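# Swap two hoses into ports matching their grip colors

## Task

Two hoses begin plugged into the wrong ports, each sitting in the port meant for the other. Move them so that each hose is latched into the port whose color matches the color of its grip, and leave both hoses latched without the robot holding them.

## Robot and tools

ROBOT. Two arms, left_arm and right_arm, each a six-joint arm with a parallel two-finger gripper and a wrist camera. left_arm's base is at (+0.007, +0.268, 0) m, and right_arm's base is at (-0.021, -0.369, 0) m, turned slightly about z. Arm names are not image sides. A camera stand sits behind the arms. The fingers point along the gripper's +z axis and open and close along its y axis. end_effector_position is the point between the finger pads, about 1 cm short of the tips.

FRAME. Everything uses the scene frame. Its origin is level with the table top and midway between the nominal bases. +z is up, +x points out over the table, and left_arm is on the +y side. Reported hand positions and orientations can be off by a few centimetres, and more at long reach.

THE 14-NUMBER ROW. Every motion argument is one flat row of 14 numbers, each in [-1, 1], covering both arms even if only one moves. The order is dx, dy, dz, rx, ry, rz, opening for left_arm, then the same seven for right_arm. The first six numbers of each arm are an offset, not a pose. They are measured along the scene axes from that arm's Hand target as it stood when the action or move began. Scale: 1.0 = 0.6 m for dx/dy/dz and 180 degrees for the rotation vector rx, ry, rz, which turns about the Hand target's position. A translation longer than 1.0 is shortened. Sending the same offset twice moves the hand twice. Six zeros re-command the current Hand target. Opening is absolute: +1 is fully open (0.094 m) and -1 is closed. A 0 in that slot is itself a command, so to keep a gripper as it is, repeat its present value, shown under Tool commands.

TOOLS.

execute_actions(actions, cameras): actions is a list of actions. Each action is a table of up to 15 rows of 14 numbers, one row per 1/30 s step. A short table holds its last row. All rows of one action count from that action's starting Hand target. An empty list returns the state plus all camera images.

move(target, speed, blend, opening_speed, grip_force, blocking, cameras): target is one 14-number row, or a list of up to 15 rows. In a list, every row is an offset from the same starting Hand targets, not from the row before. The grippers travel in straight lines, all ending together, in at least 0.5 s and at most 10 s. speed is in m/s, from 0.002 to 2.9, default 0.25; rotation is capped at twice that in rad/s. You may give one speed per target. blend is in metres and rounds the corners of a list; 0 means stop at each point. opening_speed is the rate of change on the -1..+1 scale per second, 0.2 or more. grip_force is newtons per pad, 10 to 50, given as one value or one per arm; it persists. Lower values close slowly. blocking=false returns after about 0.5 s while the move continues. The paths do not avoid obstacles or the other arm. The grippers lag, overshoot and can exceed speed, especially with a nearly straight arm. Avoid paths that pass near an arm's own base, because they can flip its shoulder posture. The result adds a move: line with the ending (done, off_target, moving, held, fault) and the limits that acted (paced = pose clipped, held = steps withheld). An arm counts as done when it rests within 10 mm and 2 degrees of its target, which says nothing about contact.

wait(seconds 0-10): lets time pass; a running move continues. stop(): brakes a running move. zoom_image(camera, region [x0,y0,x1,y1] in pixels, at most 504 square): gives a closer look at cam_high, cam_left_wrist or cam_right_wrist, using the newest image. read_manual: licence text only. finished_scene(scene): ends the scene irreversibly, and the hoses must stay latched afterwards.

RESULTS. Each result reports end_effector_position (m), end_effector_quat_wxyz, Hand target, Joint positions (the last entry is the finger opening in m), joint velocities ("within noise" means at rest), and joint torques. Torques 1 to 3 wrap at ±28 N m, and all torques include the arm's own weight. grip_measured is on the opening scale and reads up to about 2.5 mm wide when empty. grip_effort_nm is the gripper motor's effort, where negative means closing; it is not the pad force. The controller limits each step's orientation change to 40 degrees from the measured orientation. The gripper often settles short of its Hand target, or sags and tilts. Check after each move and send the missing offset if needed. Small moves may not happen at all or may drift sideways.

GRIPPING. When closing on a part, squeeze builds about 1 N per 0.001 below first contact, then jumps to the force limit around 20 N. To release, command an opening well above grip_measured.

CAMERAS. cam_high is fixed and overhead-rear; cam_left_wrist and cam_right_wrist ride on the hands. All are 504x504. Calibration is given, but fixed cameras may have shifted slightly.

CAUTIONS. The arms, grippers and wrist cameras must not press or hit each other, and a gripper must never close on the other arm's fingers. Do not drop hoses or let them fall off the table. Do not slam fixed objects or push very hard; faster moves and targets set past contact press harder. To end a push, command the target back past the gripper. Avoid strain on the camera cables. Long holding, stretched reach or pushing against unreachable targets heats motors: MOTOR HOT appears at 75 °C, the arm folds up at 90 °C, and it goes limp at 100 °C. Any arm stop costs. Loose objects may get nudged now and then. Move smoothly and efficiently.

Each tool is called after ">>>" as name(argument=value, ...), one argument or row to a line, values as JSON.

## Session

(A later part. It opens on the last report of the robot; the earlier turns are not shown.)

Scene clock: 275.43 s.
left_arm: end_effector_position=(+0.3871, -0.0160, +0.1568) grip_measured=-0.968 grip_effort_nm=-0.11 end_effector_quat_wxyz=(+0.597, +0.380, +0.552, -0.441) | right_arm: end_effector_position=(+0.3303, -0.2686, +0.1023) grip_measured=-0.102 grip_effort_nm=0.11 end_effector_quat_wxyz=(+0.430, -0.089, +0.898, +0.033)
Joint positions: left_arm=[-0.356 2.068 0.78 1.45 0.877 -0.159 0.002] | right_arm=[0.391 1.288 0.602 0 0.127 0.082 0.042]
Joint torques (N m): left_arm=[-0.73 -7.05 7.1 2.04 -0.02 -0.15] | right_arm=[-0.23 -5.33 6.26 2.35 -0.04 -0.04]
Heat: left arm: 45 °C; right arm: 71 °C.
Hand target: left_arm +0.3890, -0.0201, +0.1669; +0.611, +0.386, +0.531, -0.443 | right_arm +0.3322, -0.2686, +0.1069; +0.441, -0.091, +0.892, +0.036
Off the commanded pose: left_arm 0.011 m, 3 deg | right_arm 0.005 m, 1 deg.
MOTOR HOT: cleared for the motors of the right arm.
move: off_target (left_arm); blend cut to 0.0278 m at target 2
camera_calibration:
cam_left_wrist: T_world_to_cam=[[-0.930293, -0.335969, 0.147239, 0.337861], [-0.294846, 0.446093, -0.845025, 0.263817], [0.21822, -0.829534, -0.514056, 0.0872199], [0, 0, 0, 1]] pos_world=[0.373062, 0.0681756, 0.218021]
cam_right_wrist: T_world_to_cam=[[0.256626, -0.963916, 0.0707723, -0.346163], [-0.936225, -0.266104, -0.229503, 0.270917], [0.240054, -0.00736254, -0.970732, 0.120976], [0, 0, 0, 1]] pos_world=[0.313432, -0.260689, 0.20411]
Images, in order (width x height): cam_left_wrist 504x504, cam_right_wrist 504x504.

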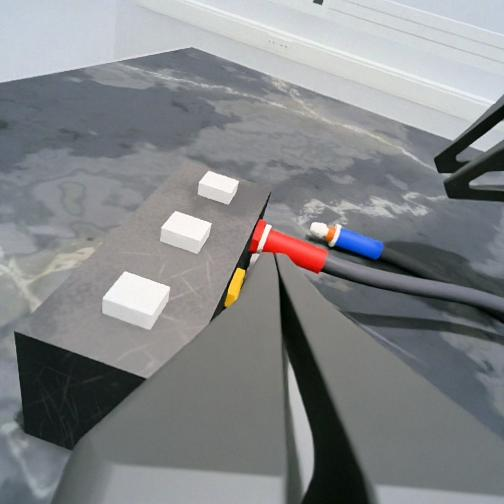

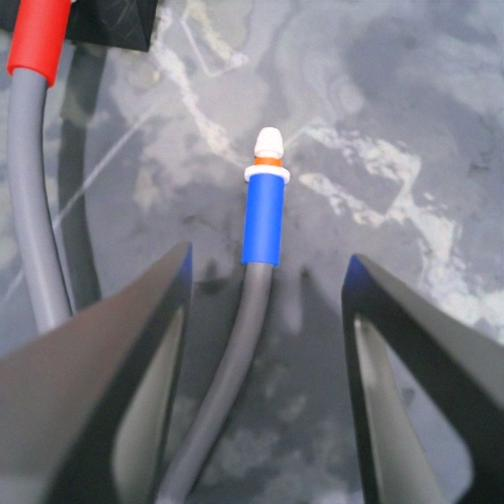

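>>> move(
  target=[0,0,0,0,0,0,-0.97, 0.088,0.011,-0.078,0.005,-0.033,0,-0.1],
  speed=0.2,
  cameras=["cam_right_wrist"],
)

Scene clock: 277.33 s.
left_arm: end_effector_position=(+0.3871, -0.0160, +0.1568) grip_measured=-0.968 grip_effort_nm=-0.12 end_effector_quat_wxyz=(+0.597, +0.380, +0.552, -0.441) | right_arm: end_effector_position=(+0.3859, -0.2608, +0.0653) grip_measured=-0.102 grip_effort_nm=0.11 end_effector_quat_wxyz=(+0.488, -0.085, +0.868, +0.039)
Joint positions: left_arm=[-0.356 2.068 0.78 1.45 0.877 -0.159 0.002] | right_arm=[0.357 1.631 0.584 0.495 0.11 0.049 0.042]
Joint torques (N m): left_arm=[-0.72 -7.05 7.12 2.04 -0.03 -0.15] | right_arm=[-0.28 -5.29 4.64 2.55 -0.08 -0.03]
Heat: left arm: 45 °C; right arm: 70 °C.
Hand target: left_arm +0.3890, -0.0201, +0.1669; +0.611, +0.386, +0.531, -0.443 | right_arm +0.3850, -0.2620, +0.0601; +0.487, -0.089, +0.868, +0.039
Off the commanded pose: left_arm 0.011 m, 3 deg | right_arm 0.005 m, 0 deg.
move: off_target (left_arm)
camera_calibration:
cam_right_wrist: T_world_to_cam=[[0.246957, -0.965828, 0.0786689, -0.347494], [-0.898936, -0.258652, -0.353572, 0.312165], [0.361837, 0.0165985, -0.932093, 0.0284616], [0, 0, 0, 1]] pos_world=[0.356134, -0.255349, 0.164239]
Images, in order (width x height): cam_right_wrist 504x504.

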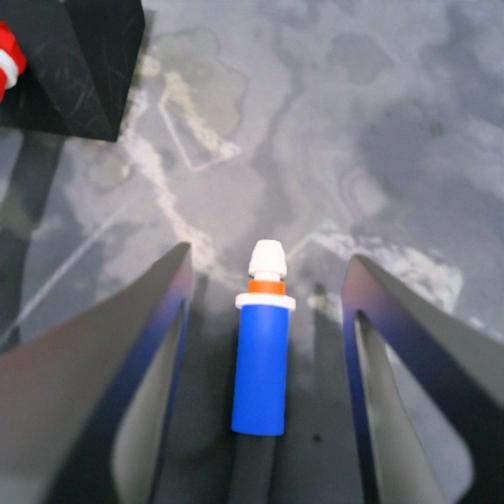

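>>> move(
  target=[
    [0,0,0,0,0,0,-0.97, -0.0083,-0.0083,-0.03,0,0,-0.01,-0.1],
    [0,0,0,0,0,0,-0.97, -0.0083,-0.0083,-0.0742,0,0,-0.01,-0.1],
  ],
  speed=0.1,
  cameras=["cam_right_wrist","cam_left_wrist"],
)

Scene clock: 279.53 s.
left_arm: end_effector_position=(+0.3871, -0.0160, +0.1568) grip_measured=-0.968 grip_effort_nm=-0.12 end_effector_quat_wxyz=(+0.597, +0.380, +0.552, -0.441) | right_arm: end_effector_position=(+0.3834, -0.2643, +0.0221) grip_measured=-0.102 grip_effort_nm=0.11 end_effector_quat_wxyz=(+0.491, -0.079, +0.867, +0.034)
Joint positions: left_arm=[-0.356 2.068 0.78 1.45 0.877 -0.159 0.002] | right_arm=[0.357 1.81 0.514 0.749 0.125 0.053 0.042]
Joint torques (N m): left_arm=[-0.75 -7.06 7.09 2.04 -0.02 -0.15] | right_arm=[0.13 -5.61 3.28 2.5 0.1 0.12]
Heat: left arm: 45 °C; right arm: 69 °C.
Hand target: left_arm +0.3890, -0.0201, +0.1669; +0.611, +0.386, +0.531, -0.443 | right_arm +0.3801, -0.2670, +0.0156; +0.488, -0.075, +0.869, +0.031
Off the commanded pose: left_arm 0.011 m, 3 deg | right_arm 0.008 m, 1 deg.
move: off_target (left_arm)
camera_calibration:
cam_left_wrist: T_world_to_cam=[[-0.930293, -0.335969, 0.147239, 0.337861], [-0.294846, 0.446093, -0.845025, 0.263817], [0.21822, -0.829534, -0.514056, 0.0872199], [0, 0, 0, 1]] pos_world=[0.373062, 0.0681756, 0.218021]
cam_right_wrist: T_world_to_cam=[[0.231553, -0.969322, 0.0824457, -0.34207], [-0.900527, -0.245635, -0.358767, 0.297925], [0.368013, 0.00882913, -0.929779, -0.0153211], [0, 0, 0, 1]] pos_world=[0.353135, -0.25826, 0.120843]
Images, in order (width x height): cam_left_wrist 504x504, cam_right_wrist 504x504.

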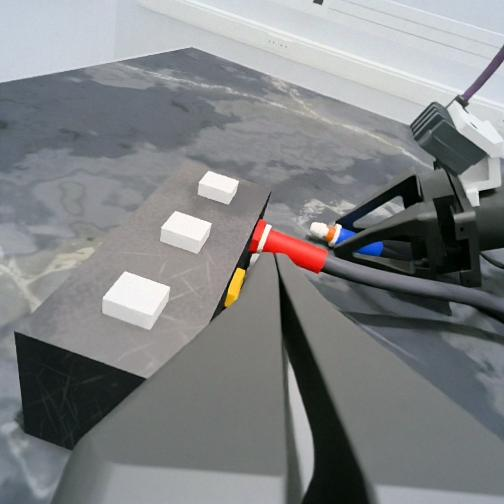

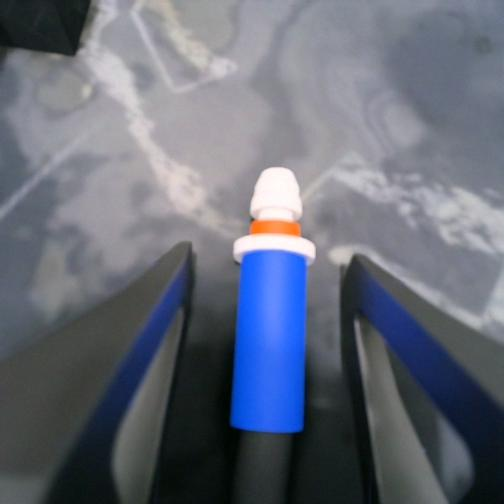

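>>> move(
  target=[-0.0333,0.19,0,0,0,0,-0.97, 0,0,0,0,0,0,-0.8],
  opening_speed=0.8,
  speed=0.2,
)

>>> move(
  target=[
    [0,0,0,0,0,0,-0.97, -0.05,-0.01,0.12,0,0,0,-0.8],
    [0,0,0,0,0,0,-0.97, -0.12,-0.01,0.23,0,0,0,-0.8],
  ],
  speed=0.18,
  blend=[0.02,0],
  cameras=["cam_high","cam_right_wrist","cam_left_wrist"],
)

Scene clock: 281.30 s.
left_arm: end_effector_position=(+0.3768, +0.0943, +0.1482) grip_measured=-0.968 grip_effort_nm=-0.11 end_effector_quat_wxyz=(+0.582, +0.377, +0.572, -0.437) | right_arm: end_effector_position=(+0.3835, -0.2644, +0.0222) grip_measured=-0.615 grip_effort_nm=-1.05 end_effector_quat_wxyz=(+0.491, -0.079, +0.867, +0.033)
Joint positions: left_arm=[-0.032 1.999 0.632 1.529 1.19 -0.212 0.002] | right_arm=[0.357 1.81 0.514 0.75 0.126 0.053 0.018]
Joint torques (N m): left_arm=[-0.23 -11.04 3.04 1.84 0.11 -0.13] | right_arm=[0.18 -5.67 3.29 2.5 0.09 0.14]
Heat: left arm: 44 °C; right arm: 69 °C.
Hand target: left_arm +0.3691, +0.0939, +0.1670; +0.611, +0.386, +0.531, -0.443 | right_arm +0.3801, -0.2669, +0.0158; +0.488, -0.075, +0.869, +0.031
Off the commanded pose: left_arm 0.020 m, 6 deg | right_arm 0.008 m, 1 deg.
joint sent to its limit (left arm) — joint 4 (wrist pitch), upper limit. The joint targets are off in orientation, not in position.
move: off_target (left_arm)

Scene clock: 283.13 s.
left_arm: end_effector_position=(+0.3767, +0.0943, +0.1482) grip_measured=-0.968 grip_effort_nm=-0.11 end_effector_quat_wxyz=(+0.582, +0.377, +0.572, -0.438) | right_arm: end_effector_position=(+0.2994, -0.2763, +0.1298) grip_measured=-0.617 grip_effort_nm=-1.05 end_effector_quat_wxyz=(+0.461, -0.085, +0.883, +0.024)
Joint positions: left_arm=[-0.032 1.999 0.632 1.529 1.191 -0.213 0.002] | right_arm=[0.433 1.062 0.536 -0.098 0.191 0.092 0.018]
Joint torques (N m): left_arm=[-0.21 -11.07 3.03 1.84 0.1 -0.14] | right_arm=[0.66 -4.22 10.54 2.28 0.14 0.18]
Heat: left arm: 44 °C; right arm: 68 °C.
Hand target: left_arm +0.3691, +0.0938, +0.1670; +0.611, +0.386, +0.531, -0.443 | right_arm +0.3081, -0.2729, +0.1537; +0.488, -0.076, +0.869, +0.031
Off the commanded pose: left_arm 0.020 m, 6 deg | right_arm 0.026 m, 4 deg.
joint sent to its limit (left arm) — joint 4 (wrist pitch), upper limit. The joint targets are off in orientation, not in position.
move: off_target (left_arm, right_arm)
camera_calibration:
cam_left_wrist: T_world_to_cam=[[-0.920562, -0.349475, 0.174449, 0.360158], [-0.333219, 0.469636, -0.817562, 0.212338], [0.20379, -0.810746, -0.548781, 0.185367], [0, 0, 0, 1]] pos_world=[0.364527, 0.17643, 0.212496]
cam_right_wrist: T_world_to_cam=[[0.236733, -0.966958, 0.0945985, -0.345591], [-0.921793, -0.254303, -0.292622, 0.253418], [0.30701, -0.0179268, -0.951537, 0.129565], [0, 0, 0, 1]] pos_world=[0.275634, -0.267404, 0.230134]

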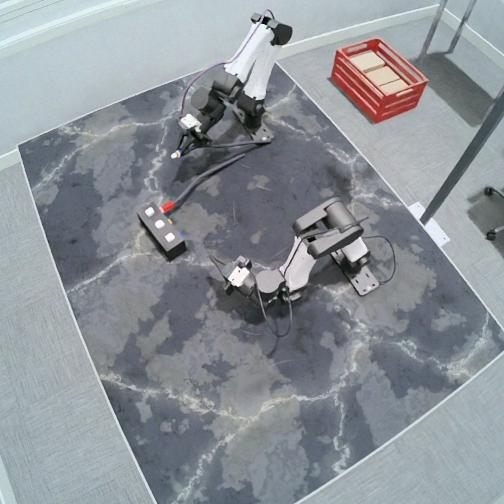

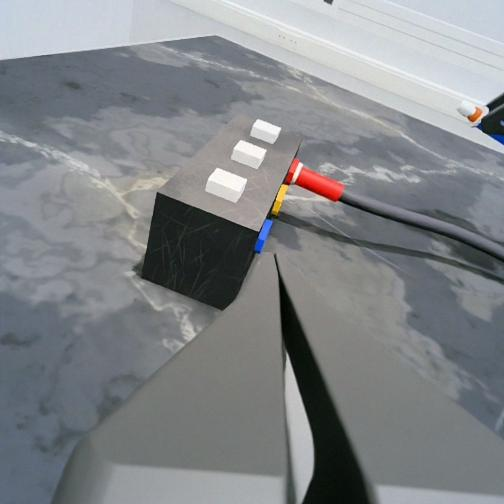

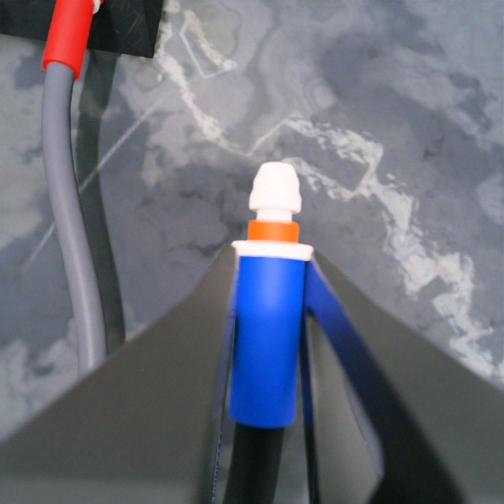

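>>> move(
  target=[
    [0,0,0,0,0,0,-0.97, -0.005,0.205,0.06,0,0,0.004,-0.8],
    [0,0,0,0,0,0,-0.97, 0.003,0.363,-0.006,0,0,0.004,-0.8],
    [0,0,0,0,0,0,-0.97, 0.028,0.362,-0.1145,0,0,0.004,-0.8],
    [0,0,0,0,0,0,-0.97, 0.1157,0.377,-0.132,0,0,0.004,-0.8],
  ],
  speed=0.18,
  blend=[0.03,0.02,0,0],
  cameras=["cam_high","cam_right_wrist","cam_left_wrist"],
)

>>> zoom_image(
  camera="cam_left_wrist",
  region=[210, 180, 370, 300],
)

Scene clock: 286.70 s.
left_arm: end_effector_position=(+0.3767, +0.0943, +0.1482) grip_measured=-0.968 grip_effort_nm=-0.12 end_effector_quat_wxyz=(+0.582, +0.377, +0.572, -0.438) | right_arm: end_effector_position=(+0.3688, -0.0591, +0.0650) grip_measured=-0.619 grip_effort_nm=-1.05 end_effector_quat_wxyz=(+0.474, -0.085, +0.876, +0.020)
Joint positions: left_arm=[-0.032 1.999 0.632 1.529 1.191 -0.213 0.002] | right_arm=[0.919 1.961 1.096 0.141 0.59 0.403 0.018]
Joint torques (N m): left_arm=[-0.2 -11.07 3.04 1.84 0.1 -0.14] | right_arm=[0.46 -8.23 9.4 2.25 0.19 0.04]
Heat: left arm: 45 °C; right arm: 66 °C.
Hand target: left_arm +0.3691, +0.0938, +0.1670; +0.611, +0.386, +0.531, -0.443 | right_arm +0.3775, -0.0467, +0.0744; +0.487, -0.081, +0.869, +0.034
Off the commanded pose: left_arm 0.020 m, 6 deg | right_arm 0.018 m, 3 deg.
joint sent to its limit (left arm) — joint 4 (wrist pitch), upper limit. The joint targets are off in orientation, not in position.
move: off_target (left_arm, right_arm)
camera_calibration:
cam_left_wrist: T_world_to_cam=[[-0.920562, -0.349475, 0.174449, 0.360158], [-0.333219, 0.469636, -0.817562, 0.212338], [0.20379, -0.810746, -0.548781, 0.185367], [0, 0, 0, 1]] pos_world=[0.364527, 0.17643, 0.212496]
cam_right_wrist: T_world_to_cam=[[0.230317, -0.967318, 0.106061, -0.14423], [-0.91393, -0.252451, -0.317804, 0.352403], [0.334193, -0.0237368, -0.942206, 0.0395403], [0, 0, 0, 1]] pos_world=[0.342077, -0.049613, 0.164547]

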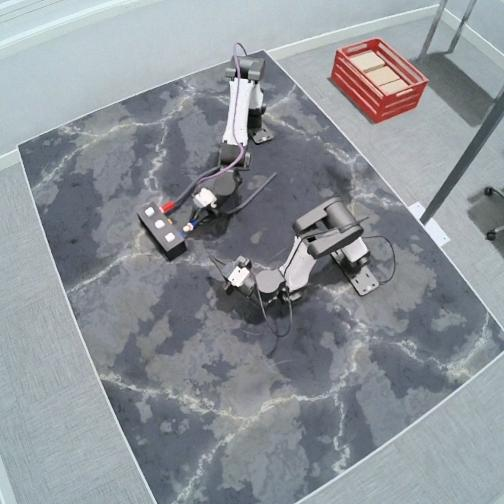

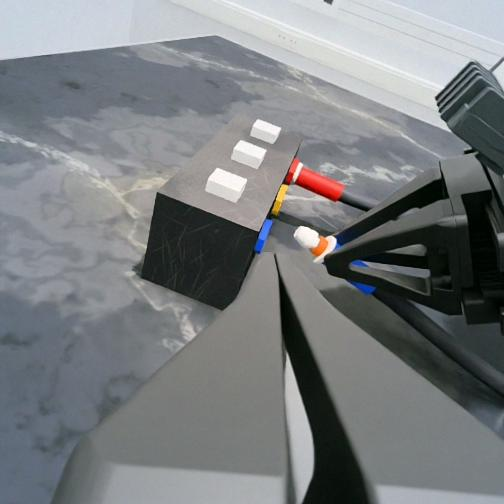

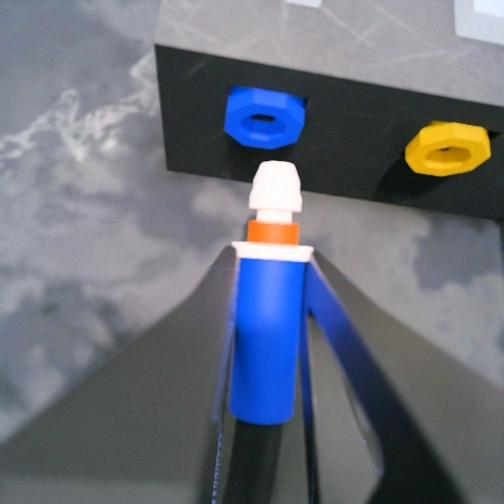

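Scaled by 3.150 from the camera's 504x504 image, which has a finer 720x720 frame.

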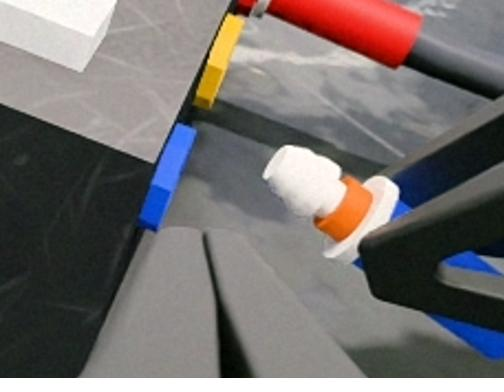

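>>> move(
  target=[
    [0,0,0,0,0,0,-0.97, -0.0675,-0.01,0,-0.0125,0.0825,0,-0.8],
    [0,0,0,0,0,0,-0.97, -0.0675,-0.01,-0.098,-0.0125,0.0825,0,-0.8],
  ],
  speed=0.13,
  cameras=["cam_right_wrist","cam_left_wrist"],
)

Scene clock: 289.97 s.
left_arm: end_effector_position=(+0.3767, +0.0943, +0.1482) grip_measured=-0.968 grip_effort_nm=-0.11 end_effector_quat_wxyz=(+0.582, +0.377, +0.572, -0.438) | right_arm: end_effector_position=(+0.3400, -0.0525, +0.0270) grip_measured=-0.620 grip_effort_nm=-1.05 end_effector_quat_wxyz=(+0.374, -0.086, +0.923, +0.027)
Joint positions: left_arm=[-0.032 1.999 0.632 1.529 1.191 -0.213 0.002] | right_arm=[0.939 2.002 1.167 -0.107 0.478 0.543 0.018]
Joint torques (N m): left_arm=[-0.2 -11.07 3.03 1.85 0.1 -0.14] | right_arm=[0.53 -8.34 4.71 1.91 0.18 0.19]
Heat: left arm: 45 °C; right arm: 65 °C.
Hand target: left_arm +0.3691, +0.0938, +0.1670; +0.611, +0.386, +0.531, -0.443 | right_arm +0.3370, -0.0527, +0.0156; +0.369, -0.085, +0.925, +0.027
Off the commanded pose: left_arm 0.020 m, 6 deg | right_arm 0.012 m, 1 deg.
joint sent to its limit (left arm) — joint 4 (wrist pitch), upper limit. The joint targets are off in orientation, not in position.
move: off_target (left_arm, right_arm)
camera_calibration:
cam_left_wrist: T_world_to_cam=[[-0.920562, -0.349475, 0.174449, 0.360158], [-0.333219, 0.469636, -0.817562, 0.212338], [0.20379, -0.810746, -0.548781, 0.185367], [0, 0, 0, 1]] pos_world=[0.364527, 0.17643, 0.212496]
cam_right_wrist: T_world_to_cam=[[0.254366, -0.965277, 0.0594881, -0.13393], [-0.959479, -0.259593, -0.109596, 0.325188], [0.121233, -0.0292002, -0.992195, 0.0869791], [0, 0, 0, 1]] pos_world=[0.335534, -0.0423229, 0.129907]
Images, in order (width x height): cam_left_wrist 504x504, cam_right_wrist 504x504.

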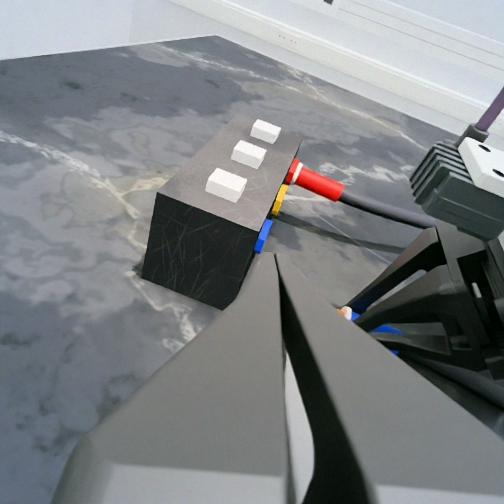

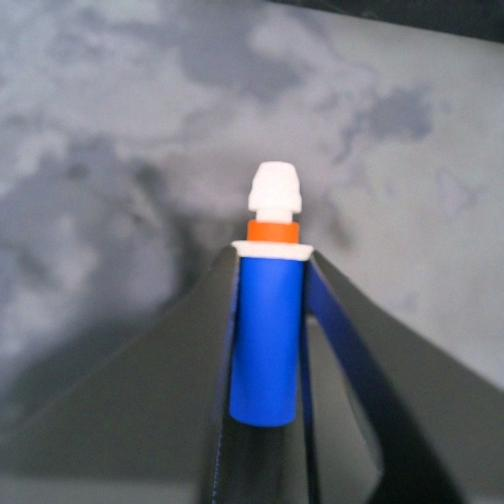

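>>> move(
  target=[0,0,0,0,0,0,-0.97, 0,0,-0.005,0,0,0,-0.2],
  opening_speed=0.8,
)

>>> move(
  target=[0,0,0,0,0,0,-0.97, 0,0,0,0.015,-0.1,0,-0.2],
  speed=0.12,
  cameras=["cam_right_wrist","cam_left_wrist"],
)

Scene clock: 291.03 s.
left_arm: end_effector_position=(+0.3767, +0.0943, +0.1482) grip_measured=-0.968 grip_effort_nm=-0.11 end_effector_quat_wxyz=(+0.582, +0.377, +0.572, -0.438) | right_arm: end_effector_position=(+0.3403, -0.0521, +0.0244) grip_measured=-0.202 grip_effort_nm=0.11 end_effector_quat_wxyz=(+0.376, -0.086, +0.922, +0.029)
Joint positions: left_arm=[-0.032 1.999 0.632 1.529 1.191 -0.213 0.002] | right_arm=[0.939 2.008 1.16 -0.089 0.477 0.543 0.037]
Joint torques (N m): left_arm=[-0.23 -11.08 3.04 1.85 0.1 -0.14] | right_arm=[0.57 -8.29 4.89 1.86 0.18 0.17]
Heat: left arm: 45 °C; right arm: 64 °C.
Hand target: left_arm +0.3691, +0.0938, +0.1670; +0.611, +0.386, +0.531, -0.443 | right_arm +0.3370, -0.0527, +0.0126; +0.369, -0.085, +0.925, +0.027
Off the commanded pose: left_arm 0.020 m, 6 deg | right_arm 0.012 m, 1 deg.
joint sent to its limit (left arm) — joint 4 (wrist pitch), upper limit. The joint targets are off in orientation, not in position.
move: off_target (left_arm, right_arm)

Scene clock: 293.03 s.
left_arm: end_effector_position=(+0.3767, +0.0943, +0.1482) grip_measured=-0.968 grip_effort_nm=-0.11 end_effector_quat_wxyz=(+0.582, +0.377, +0.572, -0.438) | right_arm: end_effector_position=(+0.3408, -0.0498, +0.0240) grip_measured=-0.202 grip_effort_nm=0.11 end_effector_quat_wxyz=(+0.516, -0.072, +0.852, +0.045)
Joint positions: left_arm=[-0.032 1.999 0.632 1.529 1.191 -0.213 0.002] | right_arm=[1.001 2.062 0.92 0.508 0.671 0.432 0.037]
Joint torques (N m): left_arm=[-0.23 -11.07 3.03 1.85 0.1 -0.14] | right_arm=[0.64 -7.75 3.93 2.16 0.3 0]
Heat: left arm: 45 °C; right arm: 63 °C.
Hand target: left_arm +0.3691, +0.0938, +0.1670; +0.611, +0.386, +0.531, -0.443 | right_arm +0.3371, -0.0527, +0.0126; +0.511, -0.080, +0.855, +0.035
Off the commanded pose: left_arm 0.020 m, 6 deg | right_arm 0.012 m, 2 deg.
joint sent to its limit (left arm) — joint 4 (wrist pitch), upper limit. The joint targets are off in orientation, not in position.
move: off_target (left_arm, right_arm)
camera_calibration:
cam_left_wrist: T_world_to_cam=[[-0.920562, -0.349475, 0.174449, 0.360158], [-0.333219, 0.469636, -0.817562, 0.212338], [0.20379, -0.810746, -0.548781, 0.185367], [0, 0, 0, 1]] pos_world=[0.364527, 0.17643, 0.212496]
cam_right_wrist: T_world_to_cam=[[0.226229, -0.971986, 0.0637504, -0.122214], [-0.879119, -0.231923, -0.416366, 0.307655], [0.419487, 0.0381501, -0.906959, -0.0164683], [0, 0, 0, 1]] pos_world=[0.305022, -0.04681, 0.120952]
Images, in order (width x height): cam_left_wrist 504x504, cam_right_wrist 504x504.

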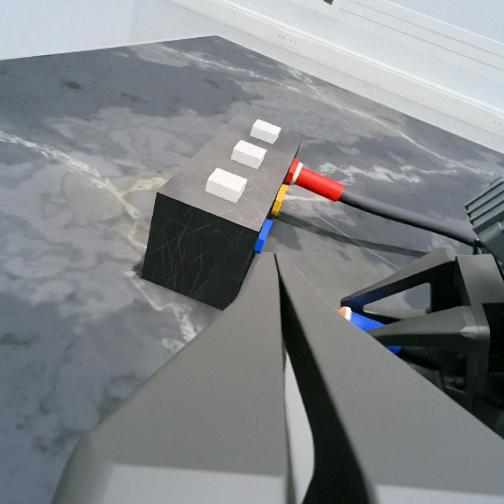

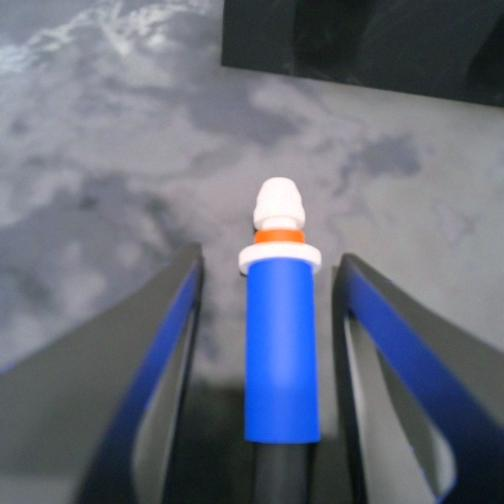

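>>> move(
  target=[0,0,0,0,0,0,-0.97, -0.012,-0.009,-0.006,0,0,0,-0.2],
  speed=0.1,
  cameras=["cam_right_wrist"],
)

Scene clock: 295.97 s.
left_arm: end_effector_position=(+0.3767, +0.0943, +0.1482) grip_measured=-0.968 grip_effort_nm=-0.11 end_effector_quat_wxyz=(+0.582, +0.377, +0.572, -0.438) | right_arm: end_effector_position=(+0.3373, -0.0525, +0.0231) grip_measured=-0.202 grip_effort_nm=0.10 end_effector_quat_wxyz=(+0.524, -0.068, +0.848, +0.050)
Joint positions: left_arm=[-0.032 1.999 0.632 1.529 1.191 -0.213 0.002] | right_arm=[1.006 2.062 0.887 0.563 0.681 0.432 0.037]
Joint torques (N m): left_arm=[-0.2 -11.08 3.04 1.84 0.1 -0.14] | right_arm=[0.83 -8.38 3.33 1.87 0.24 0.05]
Heat: left arm: 45 °C; right arm: 62 °C.
Hand target: left_arm +0.3691, +0.0938, +0.1670; +0.611, +0.386, +0.531, -0.443 | right_arm +0.3298, -0.0582, +0.0089; +0.511, -0.080, +0.855, +0.035
Off the commanded pose: left_arm 0.020 m, 6 deg | right_arm 0.017 m, 3 deg.
joint sent to its limit (left arm) — joint 4 (wrist pitch), upper limit. The joint targets are off in orientation, not in position.
move: off_target (left_arm, right_arm)
camera_calibration:
cam_right_wrist: T_world_to_cam=[[0.223071, -0.973291, 0.0542484, -0.122806], [-0.872332, -0.22415, -0.434504, 0.302129], [0.435059, 0.0496028, -0.899035, -0.0204483], [0, 0, 0, 1]] pos_world=[0.299847, -0.0507899, 0.119554]
Images, in order (width x height): cam_right_wrist 504x504.

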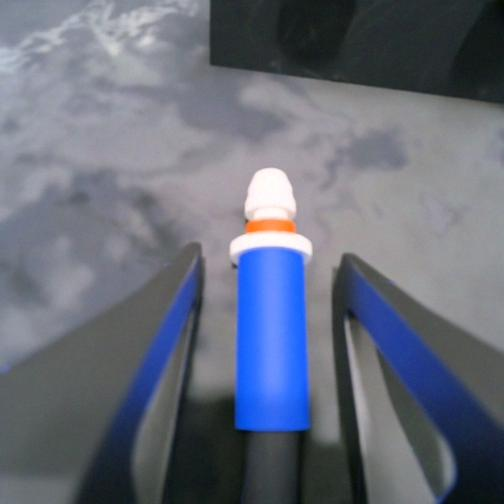

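>>> move(
  target=[0,0,0,0,0,0,-0.97, 0,0,0,0,0,0,-0.8],
  opening_speed=0.8,
)

>>> move(
  target=[
    [0,0,0,0,0,0,-0.97, -0.013,0.006,0.127,0,0,0,-0.8],
    [0,0,0,0,0,0,-0.97, 0.0795,0.0253,0.1093,0,0,0,-0.8],
  ],
  speed=0.13,
  cameras=["cam_left_wrist","cam_right_wrist"],
)

>>> zoom_image(
  camera="cam_left_wrist",
  region=[210, 180, 370, 300],
)

Scene clock: 297.17 s.
left_arm: end_effector_position=(+0.3767, +0.0943, +0.1482) grip_measured=-0.968 grip_effort_nm=-0.11 end_effector_quat_wxyz=(+0.582, +0.377, +0.572, -0.438) | right_arm: end_effector_position=(+0.3375, -0.0530, +0.0237) grip_measured=-0.643 grip_effort_nm=-1.03 end_effector_quat_wxyz=(+0.525, -0.066, +0.847, +0.048)
Joint positions: left_arm=[-0.032 1.999 0.632 1.529 1.191 -0.213 0.002] | right_arm=[1.007 2.062 0.887 0.564 0.687 0.431 0.017]
Joint torques (N m): left_arm=[-0.21 -11.06 3.06 1.85 0.1 -0.14] | right_arm=[0.83 -8.36 3.25 1.84 0.17 0.05]
Heat: left arm: 45 °C; right arm: 62 °C.
Hand target: left_arm +0.3691, +0.0938, +0.1670; +0.611, +0.386, +0.531, -0.443 | right_arm +0.3298, -0.0581, +0.0090; +0.512, -0.080, +0.855, +0.035
Off the commanded pose: left_arm 0.020 m, 6 deg | right_arm 0.017 m, 3 deg.
joint sent to its limit (left arm) — joint 4 (wrist pitch), upper limit. The joint targets are off in orientation, not in position.
move: off_target (left_arm, right_arm)

Scene clock: 299.47 s.
left_arm: end_effector_position=(+0.3767, +0.0943, +0.1482) grip_measured=-0.968 grip_effort_nm=-0.11 end_effector_quat_wxyz=(+0.582, +0.377, +0.572, -0.438) | right_arm: end_effector_position=(+0.3681, -0.0549, +0.0630) grip_measured=-0.643 grip_effort_nm=-1.05 end_effector_quat_wxyz=(+0.497, -0.085, +0.863, +0.020)
Joint positions: left_arm=[-0.032 1.999 0.632 1.529 1.191 -0.213 0.002] | right_arm=[0.936 1.982 1.061 0.248 0.625 0.378 0.017]
Joint torques (N m): left_arm=[-0.23 -11.07 3.03 1.84 0.1 -0.15] | right_arm=[0.24 -8.54 9.57 2.26 0.19 0.01]
Heat: left arm: 45 °C; right arm: 62 °C.
Hand target: left_arm +0.3691, +0.0938, +0.1670; +0.611, +0.386, +0.531, -0.443 | right_arm +0.3775, -0.0430, +0.0746; +0.511, -0.080, +0.855, +0.035
Off the commanded pose: left_arm 0.020 m, 6 deg | right_arm 0.019 m, 3 deg.
joint sent to its limit (left arm) — joint 4 (wrist pitch), upper limit. The joint targets are off in orientation, not in position.
move: off_target (left_arm, right_arm)
camera_calibration:
cam_left_wrist: T_world_to_cam=[[-0.920562, -0.349475, 0.174449, 0.360158], [-0.333219, 0.469636, -0.817562, 0.212338], [0.20379, -0.810746, -0.548781, 0.185367], [0, 0, 0, 1]] pos_world=[0.364527, 0.17643, 0.212496]
cam_right_wrist: T_world_to_cam=[[0.227501, -0.967076, 0.114049, -0.139303], [-0.894707, -0.25382, -0.367524, 0.348159], [0.384372, -0.0184283, -0.922994, 0.0185515], [0, 0, 0, 1]] pos_world=[0.336061, -0.0460048, 0.160967]
Images, in order (width x height): cam_left_wrist 504x504, cam_right_wrist 504x504.

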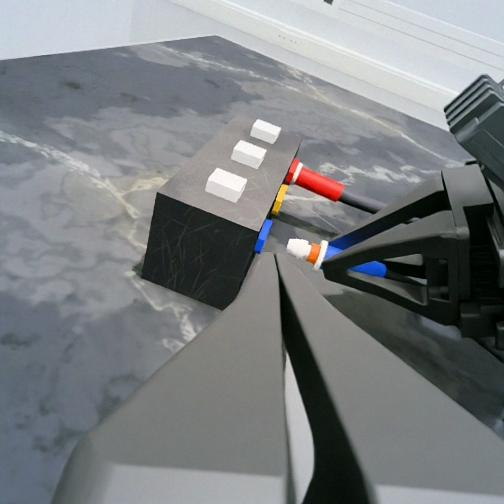

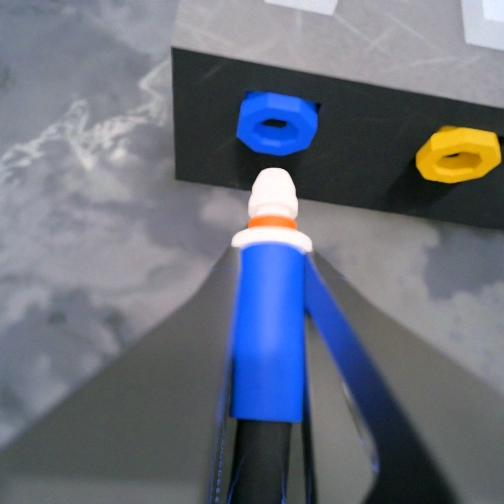

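Scaled by 3.150 from the camera's 504x504 image, which has a finer 720x720 frame.

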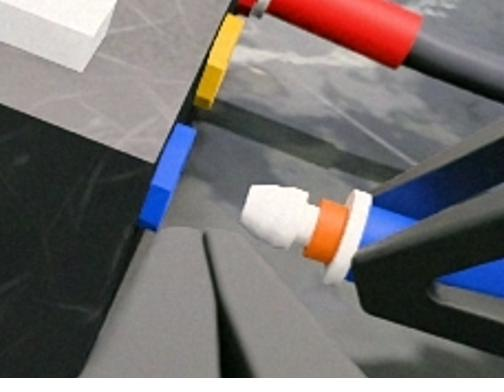

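>>> move(
  target=[
    [0,0,0,0,0,0,-0.97, -0.08,-0.014,0.02,-0.0033,0.022,0,-0.8],
    [0,0,0,0,0,0,-0.97, 0,0,0.01,-0.0033,0.022,0,-0.8],
  ],
  speed=0.13,
  cameras=["cam_left_wrist","cam_right_wrist"],
)

>>> zoom_image(
  camera="cam_left_wrist",
  region=[210, 180, 370, 300],
)

Scene clock: 302.83 s.
left_arm: end_effector_position=(+0.3767, +0.0943, +0.1482) grip_measured=-0.968 grip_effort_nm=-0.11 end_effector_quat_wxyz=(+0.582, +0.377, +0.572, -0.438) | right_arm: end_effector_position=(+0.3689, -0.0548, +0.0709) grip_measured=-0.643 grip_effort_nm=-1.05 end_effector_quat_wxyz=(+0.468, -0.085, +0.879, +0.020)
Joint positions: left_arm=[-0.032 1.999 0.632 1.529 1.191 -0.213 0.002] | right_arm=[0.924 1.959 1.132 0.088 0.588 0.415 0.017]
Joint torques (N m): left_arm=[-0.2 -11.08 3.03 1.84 0.1 -0.14] | right_arm=[0.32 -8.49 9.59 2.16 0.19 0.01]
Heat: left arm: 45 °C; right arm: 61 °C.
Hand target: left_arm +0.3691, +0.0938, +0.1670; +0.611, +0.386, +0.531, -0.443 | right_arm +0.3776, -0.0430, +0.0807; +0.481, -0.081, +0.872, +0.034
Off the commanded pose: left_arm 0.020 m, 6 deg | right_arm 0.018 m, 2 deg.
joint sent to its limit (left arm) — joint 4 (wrist pitch), upper limit. The joint targets are off in orientation, not in position.
move: off_target (left_arm, right_arm)
camera_calibration:
cam_left_wrist: T_world_to_cam=[[-0.920562, -0.349475, 0.174449, 0.360158], [-0.333219, 0.469636, -0.817562, 0.212338], [0.20379, -0.810746, -0.548781, 0.185367], [0, 0, 0, 1]] pos_world=[0.364527, 0.17643, 0.212496]
cam_right_wrist: T_world_to_cam=[[0.231368, -0.967301, 0.103914, -0.14092], [-0.917634, -0.252461, -0.306938, 0.35607], [0.323135, -0.0243394, -0.94604, 0.0494784], [0, 0, 0, 1]] pos_world=[0.343358, -0.045214, 0.170743]
Images, in order (width x height): cam_left_wrist 504x504, cam_right_wrist 504x504.

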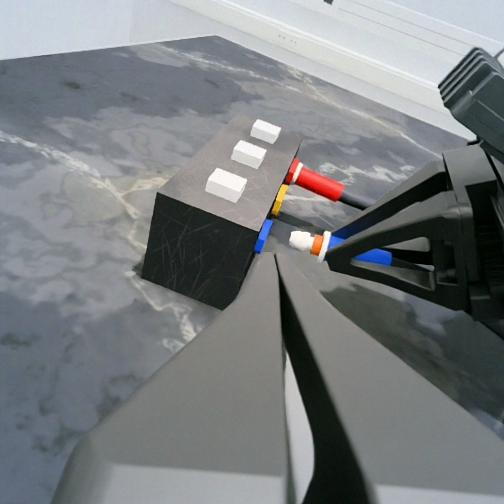

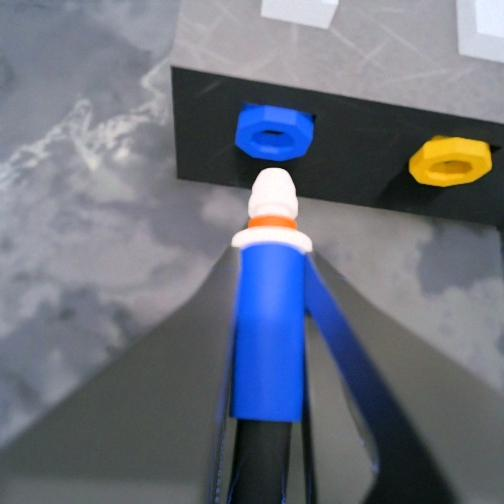

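Scaled by 3.150 from the camera's 504x504 image, which has a finer 720x720 frame.

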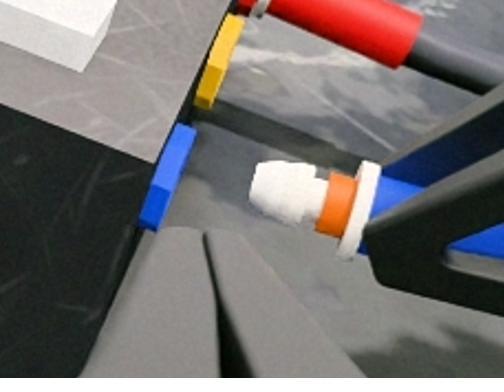

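>>> move(
  target=[
    [0,0,0,0,0,0,-0.97, -0.08,-0.014,0.013,0,0,0,-0.8],
    [0,0,0,0,0,0,-0.97, 0,0.001,-0.0067,0,0,0,-0.8],
  ],
  speed=0.13,
  cameras=["cam_left_wrist","cam_right_wrist"],
)

>>> zoom_image(
  camera="cam_left_wrist",
  region=[230, 200, 330, 275],
)

Scene clock: 305.57 s.
left_arm: end_effector_position=(+0.3767, +0.0943, +0.1482) grip_measured=-0.968 grip_effort_nm=-0.11 end_effector_quat_wxyz=(+0.582, +0.377, +0.572, -0.438) | right_arm: end_effector_position=(+0.3678, -0.0548, +0.0654) grip_measured=-0.643 grip_effort_nm=-1.05 end_effector_quat_wxyz=(+0.466, -0.086, +0.880, +0.018)
Joint positions: left_arm=[-0.032 1.999 0.632 1.529 1.191 -0.213 0.002] | right_arm=[0.926 1.969 1.126 0.097 0.589 0.416 0.017]
Joint torques (N m): left_arm=[-0.23 -11.06 3.02 1.85 0.1 -0.14] | right_arm=[0.27 -8.61 9.63 2.2 0.22 -0.01]
Heat: left arm: 45 °C; right arm: 61 °C.
Hand target: left_arm +0.3691, +0.0938, +0.1670; +0.611, +0.386, +0.531, -0.443 | right_arm +0.3775, -0.0424, +0.0765; +0.481, -0.081, +0.872, +0.034
Off the commanded pose: left_arm 0.020 m, 6 deg | right_arm 0.019 m, 3 deg.
joint sent to its limit (left arm) — joint 4 (wrist pitch), upper limit. The joint targets are off in orientation, not in position.
move: off_target (left_arm, right_arm)
camera_calibration:
cam_left_wrist: T_world_to_cam=[[-0.920562, -0.349475, 0.174449, 0.360158], [-0.333219, 0.469636, -0.817562, 0.212338], [0.20379, -0.810746, -0.548781, 0.185367], [0, 0, 0, 1]] pos_world=[0.364527, 0.17643, 0.212496]
cam_right_wrist: T_world_to_cam=[[0.232668, -0.96657, 0.107743, -0.140778], [-0.918647, -0.25479, -0.301944, 0.353369], [0.319302, -0.0287247, -0.947218, 0.045797], [0, 0, 0, 1]] pos_world=[0.342752, -0.0447214, 0.165245]
Images, in order (width x height): cam_left_wrist 504x504, cam_right_wrist 504x504.

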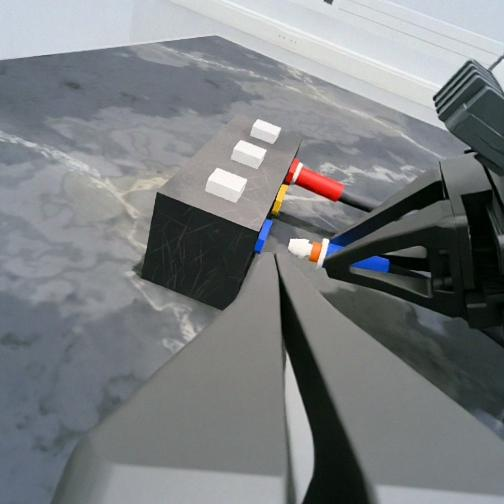

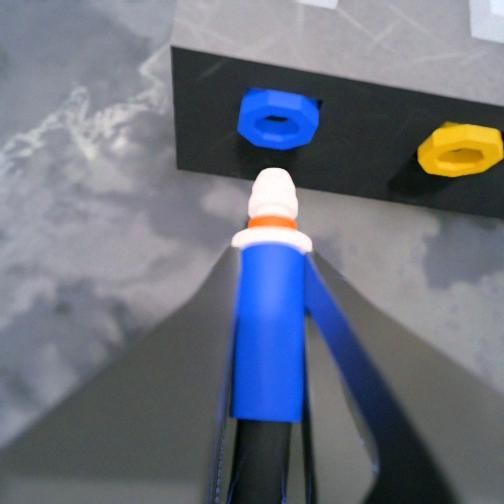

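Scaled by 5.040 from the camera's 504x504 image, which has a finer 720x720 frame.

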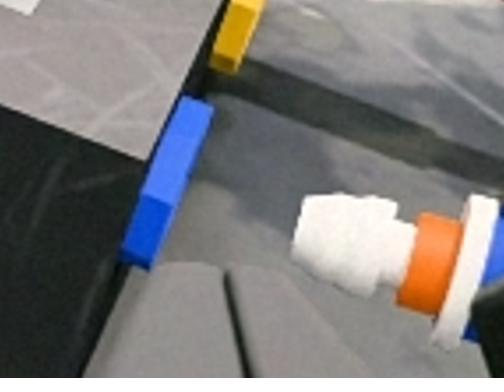

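>>> move(
  target=[
    [0,0,0,0,0,0,-0.97, -0.08,-0.014,0.017,0,0,0,-0.8],
    [0,0,0,0,0,0,-0.97, 0,-0.0015,0.0042,0,0,0,-0.8],
    [0,0,0,0,0,0,-0.97, 0.023,0.0025,0.0025,0,0,0,-0.8],
    [0,0,0,0,0,0,-0.97, 0.058,0.009,0.026,0.0033,-0.022,-0.002,-0.8],
    [0,0,0,0,0,0,-0.97, 0.142,0.0245,0.104,0.013,-0.088,-0.008,-0.8],
  ],
  blend=[0,0.004,0.004,0.008,0],
  speed=0.13,
  cameras=["cam_left_wrist","cam_right_wrist"],
)

>>> zoom_image(
  camera="cam_left_wrist",
  region=[210, 180, 370, 300],
)

Scene clock: 308.90 s.
left_arm: end_effector_position=(+0.3767, +0.0943, +0.1482) grip_measured=-0.968 grip_effort_nm=-0.11 end_effector_quat_wxyz=(+0.582, +0.377, +0.572, -0.438) | right_arm: end_effector_position=(+0.3967, -0.0527, +0.0677) grip_measured=-0.643 grip_effort_nm=-1.05 end_effector_quat_wxyz=(+0.484, -0.144, +0.863, -0.025)
Joint positions: left_arm=[-0.032 1.999 0.632 1.529 1.191 -0.213 0.002] | right_arm=[0.886 2.038 1.199 0.145 0.594 0.219 0.017]
Joint torques (N m): left_arm=[-0.2 -11.07 3.04 1.85 0.1 -0.14] | right_arm=[-3.49 -9.92 14.39 4.66 0.63 -0.04]
Heat: left arm: 45 °C; right arm: 62 °C.
Hand target: left_arm +0.3691, +0.0938, +0.1670; +0.611, +0.386, +0.531, -0.443 | right_arm +0.4627, -0.0276, +0.1389; +0.599, -0.064, +0.798, +0.034
Off the commanded pose: left_arm 0.020 m, 6 deg | right_arm 0.100 m, 19 deg.
joint sent to its limit (left arm) — joint 4 (wrist pitch), upper limit. The joint targets are off in orientation, not in position.
move: off_target (left_arm, right_arm)
camera_calibration:
cam_left_wrist: T_world_to_cam=[[-0.920562, -0.349475, 0.174449, 0.360158], [-0.333219, 0.469636, -0.817562, 0.212338], [0.20379, -0.810746, -0.548781, 0.185367], [0, 0, 0, 1]] pos_world=[0.364527, 0.17643, 0.212496]
cam_right_wrist: T_world_to_cam=[[0.284282, -0.927712, 0.241939, -0.173283], [-0.881153, -0.352268, -0.315399, 0.361982], [0.377827, -0.123523, -0.9176, 0.00857129], [0, 0, 0, 1]] pos_world=[0.364984, -0.032183, 0.163958]
Images, in order (width x height): cam_left_wrist 504x504, cam_right_wrist 504x504.

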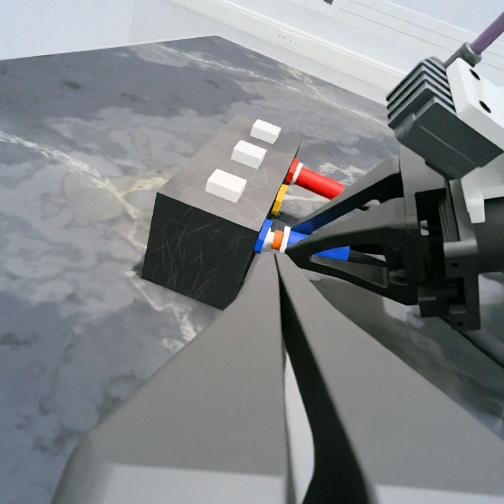

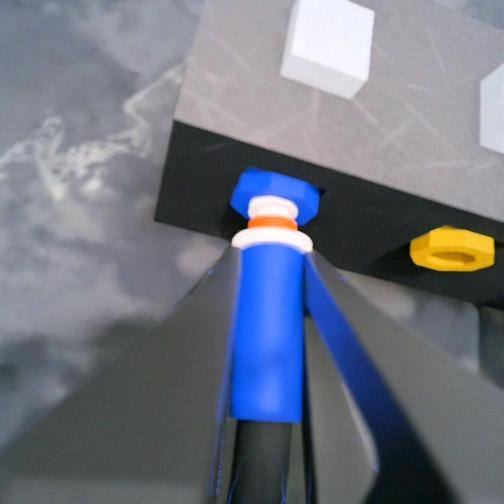

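Scaled by 3.150 from the camera's 504x504 image, which has a finer 720x720 frame.

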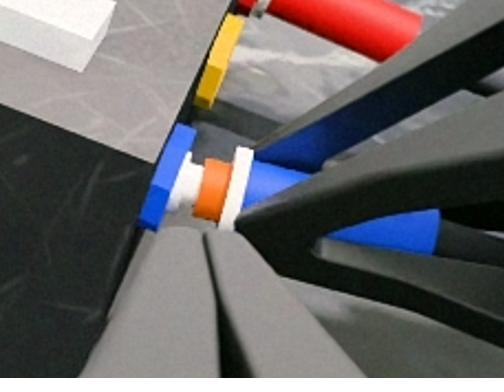

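>>> move(
  target=[
    [0,0,0,0,0,0,-0.97, 0.05,0.005,-0.06,0,0,-0.016,-0.8],
  ],
  speed=0.12,
  cameras=["cam_left_wrist","cam_right_wrist"],
)

>>> zoom_image(
  camera="cam_left_wrist",
  region=[210, 180, 370, 300],
)

Scene clock: 310.23 s.
left_arm: end_effector_position=(+0.3767, +0.0943, +0.1482) grip_measured=-0.968 grip_effort_nm=-0.11 end_effector_quat_wxyz=(+0.582, +0.377, +0.572, -0.438) | right_arm: end_effector_position=(+0.4071, -0.0498, +0.0634) grip_measured=-0.643 grip_effort_nm=-1.05 end_effector_quat_wxyz=(+0.510, -0.120, +0.849, -0.071)
Joint positions: left_arm=[-0.032 1.999 0.632 1.529 1.191 -0.213 0.002] | right_arm=[0.912 2.122 1.261 0.179 0.732 0.219 0.017]
Joint torques (N m): left_arm=[-0.23 -11.07 3.04 1.85 0.1 -0.14] | right_arm=[-8.03 -5.85 15.87 4.94 -0.47 -0.14]
Heat: left arm: 45 °C; right arm: 64 °C.
Hand target: left_arm +0.3691, +0.0938, +0.1670; +0.611, +0.386, +0.531, -0.443 | right_arm +0.4928, -0.0247, +0.1031; +0.599, -0.044, +0.799, +0.019
Off the commanded pose: left_arm 0.020 m, 6 deg | right_arm 0.098 m, 18 deg.
joint sent to its limit (left arm) — joint 4 (wrist pitch), upper limit. The joint targets are off in orientation, not in position.
move: off_target (left_arm, right_arm)
camera_calibration:
cam_left_wrist: T_world_to_cam=[[-0.920562, -0.349475, 0.174449, 0.360158], [-0.333219, 0.469636, -0.817562, 0.212338], [0.20379, -0.810746, -0.548781, 0.185367], [0, 0, 0, 1]] pos_world=[0.364527, 0.17643, 0.212496]
cam_right_wrist: T_world_to_cam=[[0.18796, -0.933471, 0.305455, -0.137599], [-0.882743, -0.296907, -0.364157, 0.377299], [0.430622, -0.201192, -0.879822, -0.0266992], [0, 0, 0, 1]] pos_world=[0.370419, -0.0217936, 0.155936]
Images, in order (width x height): cam_left_wrist 504x504, cam_right_wrist 504x504.

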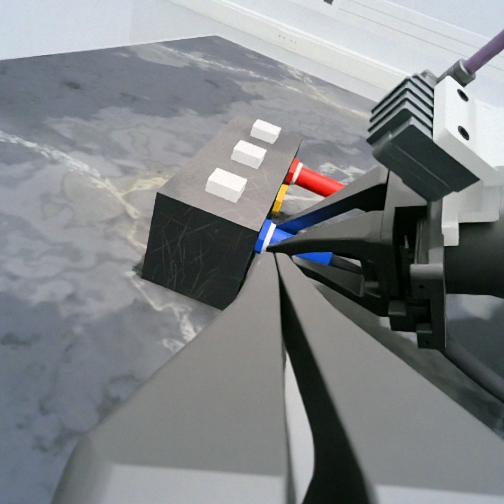

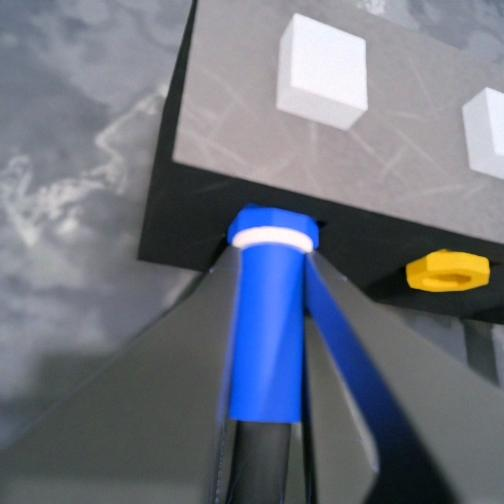

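Scaled by 3.150 from the camera's 504x504 image, which has a finer 720x720 frame.

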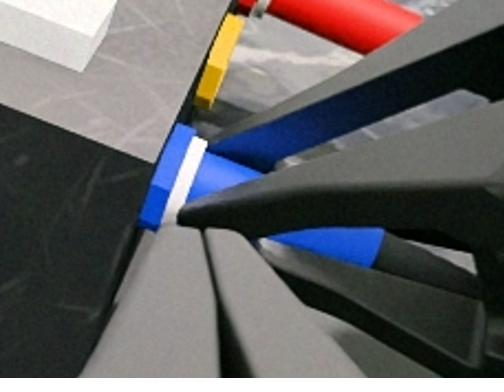

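>>> move(
  target=[
    [0,0,0,0,0,0,-0.97, 0.02,0.003,0.045,0,0,0.008,-0.8],
    [0,0,0,0,0,0,-0.97, -0.173,-0.047,-0.062,-0.0117,0.077,0.008,-0.8],
  ],
  speed=0.13,
  cameras=["cam_left_wrist","cam_right_wrist"],
)

>>> zoom_image(
  camera="cam_left_wrist",
  region=[210, 180, 370, 300],
)

Scene clock: 312.87 s.
left_arm: end_effector_position=(+0.3767, +0.0943, +0.1482) grip_measured=-0.968 grip_effort_nm=-0.11 end_effector_quat_wxyz=(+0.582, +0.377, +0.572, -0.438) | right_arm: end_effector_position=(+0.4006, -0.0483, +0.0608) grip_measured=-0.643 grip_effort_nm=-1.05 end_effector_quat_wxyz=(+0.508, -0.062, +0.859, +0.016)
Joint positions: left_arm=[-0.032 1.999 0.632 1.529 1.191 -0.213 0.002] | right_arm=[0.898 2.081 1.182 0.257 0.634 0.376 0.017]
Joint torques (N m): left_arm=[-0.23 -11.07 3.04 1.84 0.09 -0.14] | right_arm=[1.02 -14.58 3.73 1.43 0.17 0.28]
Heat: left arm: 45 °C; right arm: 65 °C.
Hand target: left_arm +0.3691, +0.0938, +0.1670; +0.611, +0.386, +0.531, -0.443 | right_arm +0.3890, -0.0530, +0.0659; +0.497, -0.063, +0.865, +0.017
Off the commanded pose: left_arm 0.020 m, 6 deg | right_arm 0.014 m, 1 deg.
joint sent to its limit (left arm) — joint 4 (wrist pitch), upper limit. The joint targets are off in orientation, not in position.
move: off_target (left_arm, right_arm)
camera_calibration:
cam_left_wrist: T_world_to_cam=[[-0.920562, -0.349475, 0.174449, 0.360158], [-0.333219, 0.469636, -0.817562, 0.212338], [0.20379, -0.810746, -0.548781, 0.185367], [0, 0, 0, 1]] pos_world=[0.364527, 0.17643, 0.212496]
cam_right_wrist: T_world_to_cam=[[0.181835, -0.978055, 0.101707, -0.121508], [-0.896107, -0.207404, -0.392397, 0.382517], [0.404881, -0.019789, -0.914155, -0.0046922], [0, 0, 0, 1]] pos_world=[0.36677, -0.0395985, 0.158167]
Images, in order (width x height): cam_left_wrist 504x504, cam_right_wrist 504x504.

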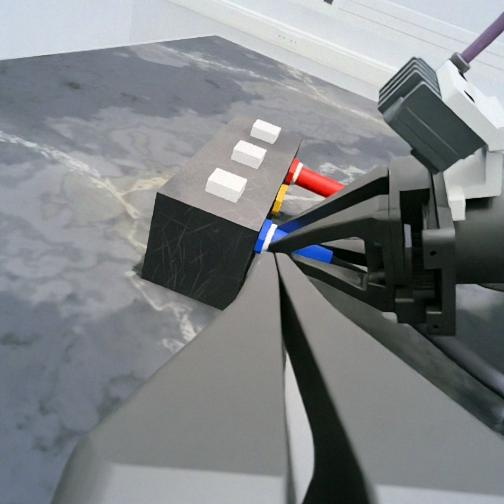

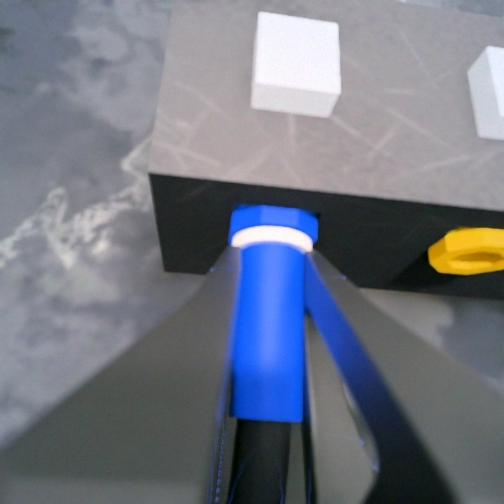

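Scaled by 3.150 from the camera's 504x504 image, which has a finer 720x720 frame.

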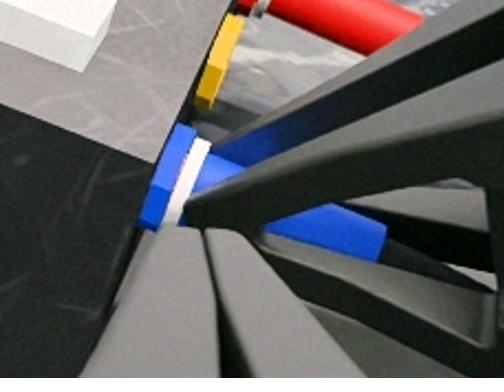

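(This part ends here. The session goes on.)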